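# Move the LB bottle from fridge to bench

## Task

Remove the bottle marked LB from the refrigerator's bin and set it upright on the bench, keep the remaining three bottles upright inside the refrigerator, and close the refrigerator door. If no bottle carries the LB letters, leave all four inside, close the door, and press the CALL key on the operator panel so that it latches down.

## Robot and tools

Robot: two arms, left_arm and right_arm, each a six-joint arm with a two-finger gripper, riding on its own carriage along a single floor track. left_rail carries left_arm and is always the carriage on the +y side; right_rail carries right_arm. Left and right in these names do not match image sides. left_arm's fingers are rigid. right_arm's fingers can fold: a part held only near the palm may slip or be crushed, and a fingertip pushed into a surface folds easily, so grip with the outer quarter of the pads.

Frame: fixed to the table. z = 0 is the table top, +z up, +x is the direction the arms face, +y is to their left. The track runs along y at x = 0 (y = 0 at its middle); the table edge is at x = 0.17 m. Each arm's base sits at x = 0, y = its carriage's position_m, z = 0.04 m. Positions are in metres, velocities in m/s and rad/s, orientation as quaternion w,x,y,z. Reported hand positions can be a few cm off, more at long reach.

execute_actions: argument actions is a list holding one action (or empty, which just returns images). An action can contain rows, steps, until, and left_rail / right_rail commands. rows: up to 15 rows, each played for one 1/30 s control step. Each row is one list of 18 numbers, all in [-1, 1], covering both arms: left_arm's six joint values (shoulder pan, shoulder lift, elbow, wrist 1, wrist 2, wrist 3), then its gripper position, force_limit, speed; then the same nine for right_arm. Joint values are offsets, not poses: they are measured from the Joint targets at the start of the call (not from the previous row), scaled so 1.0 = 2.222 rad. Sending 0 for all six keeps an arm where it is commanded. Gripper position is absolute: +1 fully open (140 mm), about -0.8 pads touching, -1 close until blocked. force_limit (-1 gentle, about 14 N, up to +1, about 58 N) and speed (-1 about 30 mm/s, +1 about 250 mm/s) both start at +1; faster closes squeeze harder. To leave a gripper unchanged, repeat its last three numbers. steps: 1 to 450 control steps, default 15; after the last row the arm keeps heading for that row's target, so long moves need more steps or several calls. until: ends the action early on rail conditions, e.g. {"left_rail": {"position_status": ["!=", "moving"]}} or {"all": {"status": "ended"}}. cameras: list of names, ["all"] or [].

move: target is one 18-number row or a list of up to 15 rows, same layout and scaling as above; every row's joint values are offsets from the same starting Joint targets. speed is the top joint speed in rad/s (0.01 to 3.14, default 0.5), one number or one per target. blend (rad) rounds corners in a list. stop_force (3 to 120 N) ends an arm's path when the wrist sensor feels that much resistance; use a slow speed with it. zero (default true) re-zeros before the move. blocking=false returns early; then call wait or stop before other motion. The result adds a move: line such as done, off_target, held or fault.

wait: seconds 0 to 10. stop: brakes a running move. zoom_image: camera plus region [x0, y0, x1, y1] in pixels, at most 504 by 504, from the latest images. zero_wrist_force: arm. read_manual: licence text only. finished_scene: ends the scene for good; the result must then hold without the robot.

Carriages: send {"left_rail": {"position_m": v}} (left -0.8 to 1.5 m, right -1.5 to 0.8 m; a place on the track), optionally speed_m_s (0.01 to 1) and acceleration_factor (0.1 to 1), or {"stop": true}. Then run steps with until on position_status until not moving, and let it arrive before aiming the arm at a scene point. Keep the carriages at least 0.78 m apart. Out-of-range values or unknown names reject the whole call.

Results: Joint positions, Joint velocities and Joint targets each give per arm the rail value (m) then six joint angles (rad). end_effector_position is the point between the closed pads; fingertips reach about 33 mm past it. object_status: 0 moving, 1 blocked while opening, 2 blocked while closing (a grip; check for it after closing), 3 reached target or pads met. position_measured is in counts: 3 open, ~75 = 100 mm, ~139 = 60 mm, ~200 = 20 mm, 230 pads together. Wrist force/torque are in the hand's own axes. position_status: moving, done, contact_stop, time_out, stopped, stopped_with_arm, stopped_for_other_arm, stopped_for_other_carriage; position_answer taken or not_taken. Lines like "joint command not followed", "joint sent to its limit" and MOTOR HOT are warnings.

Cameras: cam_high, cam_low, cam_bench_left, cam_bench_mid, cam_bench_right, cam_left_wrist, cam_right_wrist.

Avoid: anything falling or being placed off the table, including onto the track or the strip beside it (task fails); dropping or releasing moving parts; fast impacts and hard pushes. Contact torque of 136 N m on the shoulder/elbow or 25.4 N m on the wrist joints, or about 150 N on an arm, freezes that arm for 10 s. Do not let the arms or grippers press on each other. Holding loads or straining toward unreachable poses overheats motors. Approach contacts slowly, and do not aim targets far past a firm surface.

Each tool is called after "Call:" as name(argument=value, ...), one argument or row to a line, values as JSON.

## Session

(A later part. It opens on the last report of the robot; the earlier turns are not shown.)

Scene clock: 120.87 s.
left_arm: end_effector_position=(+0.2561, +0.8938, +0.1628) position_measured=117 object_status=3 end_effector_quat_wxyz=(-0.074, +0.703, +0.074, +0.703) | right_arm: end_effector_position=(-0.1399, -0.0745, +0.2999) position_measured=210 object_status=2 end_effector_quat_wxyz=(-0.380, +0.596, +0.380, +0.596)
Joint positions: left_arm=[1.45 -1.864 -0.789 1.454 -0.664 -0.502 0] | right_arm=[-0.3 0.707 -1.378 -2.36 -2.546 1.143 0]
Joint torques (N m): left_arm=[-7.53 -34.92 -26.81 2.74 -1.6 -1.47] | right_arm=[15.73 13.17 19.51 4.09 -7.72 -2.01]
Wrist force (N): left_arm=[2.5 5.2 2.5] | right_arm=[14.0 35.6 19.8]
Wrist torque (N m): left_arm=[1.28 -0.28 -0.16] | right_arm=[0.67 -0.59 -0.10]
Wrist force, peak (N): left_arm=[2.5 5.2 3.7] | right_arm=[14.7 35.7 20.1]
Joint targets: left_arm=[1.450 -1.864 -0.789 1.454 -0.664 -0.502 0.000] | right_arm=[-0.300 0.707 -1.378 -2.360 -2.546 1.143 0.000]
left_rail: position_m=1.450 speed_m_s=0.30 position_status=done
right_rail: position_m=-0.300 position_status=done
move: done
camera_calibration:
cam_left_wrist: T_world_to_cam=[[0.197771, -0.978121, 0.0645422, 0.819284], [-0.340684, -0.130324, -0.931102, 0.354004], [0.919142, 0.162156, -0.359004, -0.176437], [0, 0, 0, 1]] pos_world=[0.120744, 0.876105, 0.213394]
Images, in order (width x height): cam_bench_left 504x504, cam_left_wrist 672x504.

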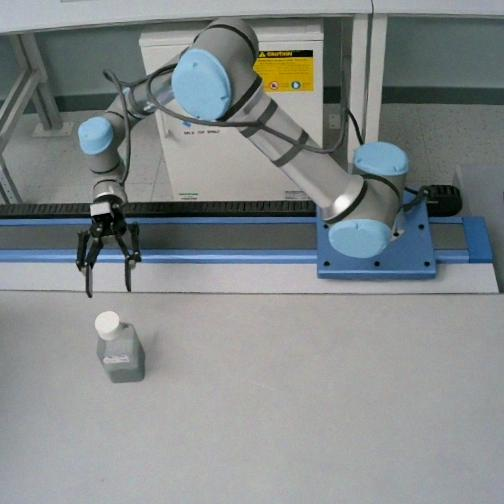

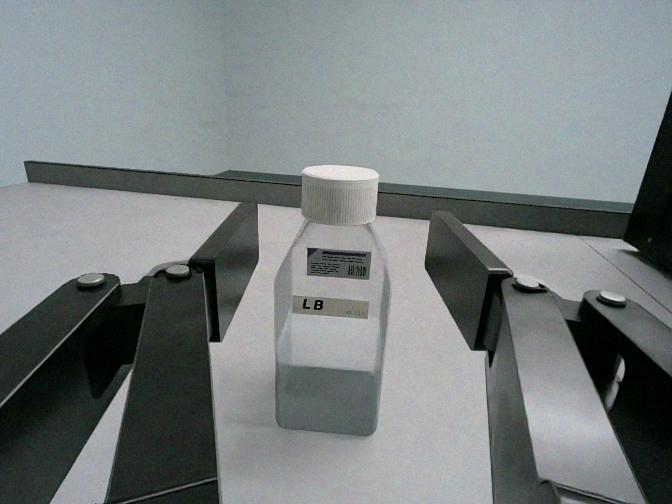

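Call:
move(
  target=[
    [0,0,0,0,0,0,0.1,-0.4,-1,-0.1409,-0.0414,0.0333,0.0077,-0.0918,0,-1,0,-0.7],
    [0,0,0,0,0,0,0.1,-0.4,-1,-0.2633,-0.0846,0.0738,0.0108,-0.1688,0,-1,0,-0.7],
    [0,0,0,0,0,0,0.1,-0.4,-1,-0.4527,-0.1752,0.1758,0,-0.2718,0,-1,0,-0.7],
    [0,0,0,0,0,0,0.1,-0.4,-1,-0.5959,-0.2705,0.3074,-0.0365,-0.3285,0,-1,0,-0.7],
  ],
  speed=0.22,
  blend=0.05,
  stop_force=90,
)

Call:
move(
  target=[
    [0,0,0,0,0,0,0.1,-0.4,-1,-0.1131,-0.0788,0.124,-0.0454,-0.0346,0,-1,0,-0.7],
    [0,0,0,0,0,0,0.1,-0.4,-1,-0.2095,-0.1583,0.2605,-0.1023,-0.0525,0,-1,0,-0.7],
    [0,0,0,0,0,0,0.1,-0.4,-1,-0.2948,-0.2448,0.4194,-0.1746,-0.0513,0,-1,0,-0.7],
  ],
  speed=[0.2,0.2,0.15],
  blend=0.05,
  stop_force=90,
  cameras=["cam_right_wrist","cam_left_wrist"],
)

Scene clock: 128.50 s.
left_arm: end_effector_position=(+0.2561, +0.8938, +0.1628) position_measured=117 object_status=3 end_effector_quat_wxyz=(-0.074, +0.703, +0.074, +0.703) | right_arm: end_effector_position=(-0.0689, +0.2587, +0.3000) position_measured=210 object_status=2 end_effector_quat_wxyz=(-0.182, +0.683, +0.182, +0.683)
Joint positions: left_arm=[1.45 -1.864 -0.789 1.454 -0.664 -0.502 0] | right_arm=[-0.3 -0.617 -1.979 -1.677 -2.627 0.433 0]
Joint torques (N m): left_arm=[-6.35 -35.15 -26.9 2.71 -1.32 -1.15] | right_arm=[2.78 12.36 26.28 4.12 -10.75 -2.18]
Wrist force (N): left_arm=[2.7 5.0 2.5] | right_arm=[38.6 35.2 12.8]
Wrist torque (N m): left_arm=[1.25 -0.31 -0.17] | right_arm=[0.56 -0.33 -0.12]
Wrist force, peak (N): left_arm=[2.8 5.5 2.4] | right_arm=[39.7 39.7 14.8]
Joint targets: left_arm=[1.450 -1.864 -0.789 1.454 -0.664 -0.502 0.000] | right_arm=[-0.300 -0.617 -1.979 -1.677 -2.627 0.413 0.000]
left_rail: position_m=1.450 speed_m_s=0.30 position_status=done
right_rail: position_m=-0.300 position_status=done
move: off_target (right_arm); right_arm: the wrist 2 is farthest, 0.020 rad from its target

Scene clock: 134.80 s.
left_arm: end_effector_position=(+0.2561, +0.8938, +0.1628) position_measured=117 object_status=3 end_effector_quat_wxyz=(-0.074, +0.703, +0.074, +0.703) | right_arm: end_effector_position=(+0.2224, +0.4430, +0.3000) position_measured=210 object_status=2 end_effector_quat_wxyz=(-0.001, +0.707, +0.001, +0.707)
Joint positions: left_arm=[1.45 -1.864 -0.789 1.454 -0.664 -0.502 0] | right_arm=[-0.3 -1.272 -2.523 -0.745 -3.015 0.295 0]
Joint torques (N m): left_arm=[-7 -35.37 -26.68 2.76 -1.33 -1.32] | right_arm=[-56.05 67.42 21.39 -7.41 11.24 -1.99]
Wrist force (N): left_arm=[2.6 5.1 2.6] | right_arm=[-2.6 -33.8 -42.3]
Wrist torque (N m): left_arm=[1.27 -0.28 -0.17] | right_arm=[0.73 0.00 -0.04]
Wrist force, peak (N): left_arm=[2.7 5.3 2.7] | right_arm=[45.8 -43.7 -6.7]
Joint targets: left_arm=[1.450 -1.864 -0.789 1.454 -0.664 -0.502 0.000] | right_arm=[-0.300 -1.272 -2.523 -0.745 -3.015 0.299 0.000]
left_rail: position_m=1.450 speed_m_s=0.30 position_status=done
right_rail: position_m=-0.300 position_status=done
move: done
camera_calibration:
cam_left_wrist: T_world_to_cam=[[0.197771, -0.978121, 0.0645422, 0.819304], [-0.340684, -0.130324, -0.931102, 0.35397], [0.919142, 0.162156, -0.359004, -0.176345], [0, 0, 0, 1]] pos_world=[0.120644, 0.876105, 0.213394]
cam_right_wrist: T_world_to_cam=[[0.0285602, -0.999209, -0.0276592, 0.455803], [-0.350546, 0.0159012, -0.936411, 0.350121], [0.93611, 0.0364399, -0.349814, 0.0268224], [0, 0, 0, 1]] pos_world=[0.0846069, 0.448898, 0.349847]
Images, in order (width x height): cam_left_wrist 672x504, cam_right_wrist 672x504.

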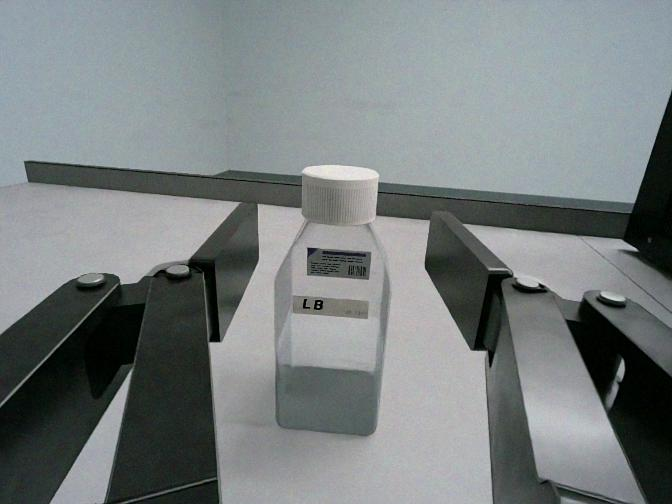

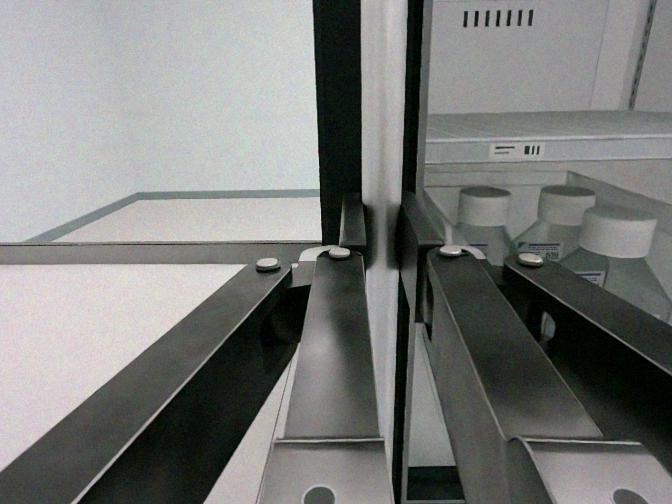

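Call:
move(
  target=[
    [0,0,0,0,0,0,0.1,-0.4,-1,0,0,0,0,0,0,0.7,0,-0.5],
    [0,0,0,0,0,0,0.1,-0.4,-1,0.0464,-0.0234,0.0445,-0.021,0.046,0,0.7,0,-0.5],
  ],
  speed=0.2,
  cameras=["cam_right_wrist"],
)

Call:
zoom_image(
  camera="cam_right_wrist",
  region=[250, 50, 672, 472],
)

Scene clock: 137.53 s.
left_arm: end_effector_position=(+0.2561, +0.8938, +0.1628) position_measured=117 object_status=3 end_effector_quat_wxyz=(-0.074, +0.703, +0.074, +0.703) | right_arm: end_effector_position=(+0.1410, +0.4421, +0.2999) position_measured=41 object_status=3 end_effector_quat_wxyz=(+0.000, +0.707, +0.000, +0.707)
Joint positions: left_arm=[1.45 -1.864 -0.789 1.454 -0.664 -0.502 0] | right_arm=[-0.3 -1.169 -2.575 -0.646 -3.062 0.401 0]
Joint torques (N m): left_arm=[-5.68 -34.92 -26.63 2.37 -1.4 -1.18] | right_arm=[14.12 51.85 26.21 -3.24 2.1 -1.91]
Wrist force (N): left_arm=[2.6 5.0 2.3] | right_arm=[1.1 5.7 -2.1]
Wrist torque (N m): left_arm=[1.25 -0.29 -0.17] | right_arm=[1.45 -0.33 -0.21]
Wrist force, peak (N): left_arm=[2.6 5.4 2.8] | right_arm=[-3.3 -34.1 -42.6]
Joint targets: left_arm=[1.450 -1.864 -0.789 1.454 -0.664 -0.502 0.000] | right_arm=[-0.300 -1.169 -2.575 -0.646 -3.062 0.401 0.000]
left_rail: position_m=1.450 speed_m_s=0.30 position_status=done
right_rail: position_m=-0.300 position_status=done
move: done
camera_calibration:
cam_right_wrist: T_world_to_cam=[[0.0256616, -0.99928, -0.0279348, 0.457767], [-0.350613, 0.0171722, -0.936363, 0.321039], [0.936169, 0.0338228, -0.34992, 0.104167], [0, 0, 0, 1]] pos_world=[0.00329544, 0.448401, 0.349846]
Images, in order (width x height): cam_right_wrist 672x504.

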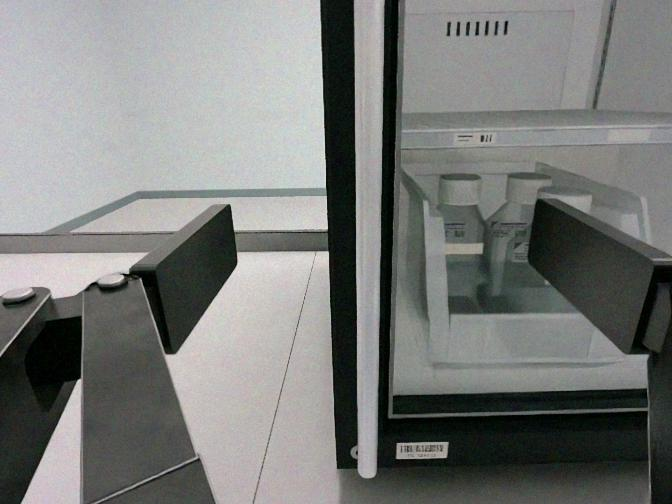

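Scaled by 1.194 from the camera's 672x504 image, which has a finer 960x720 frame.

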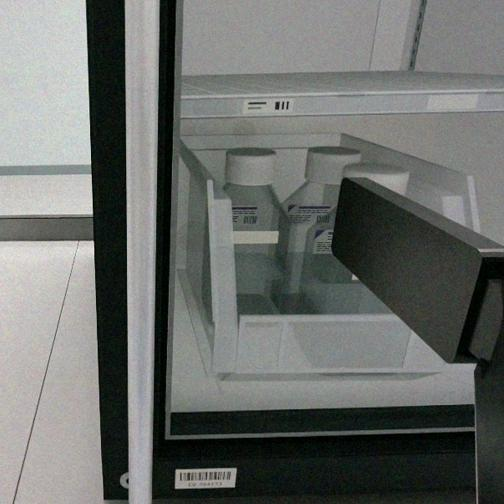

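Call:
finished_scene(
)

The scene is finished: the task was done.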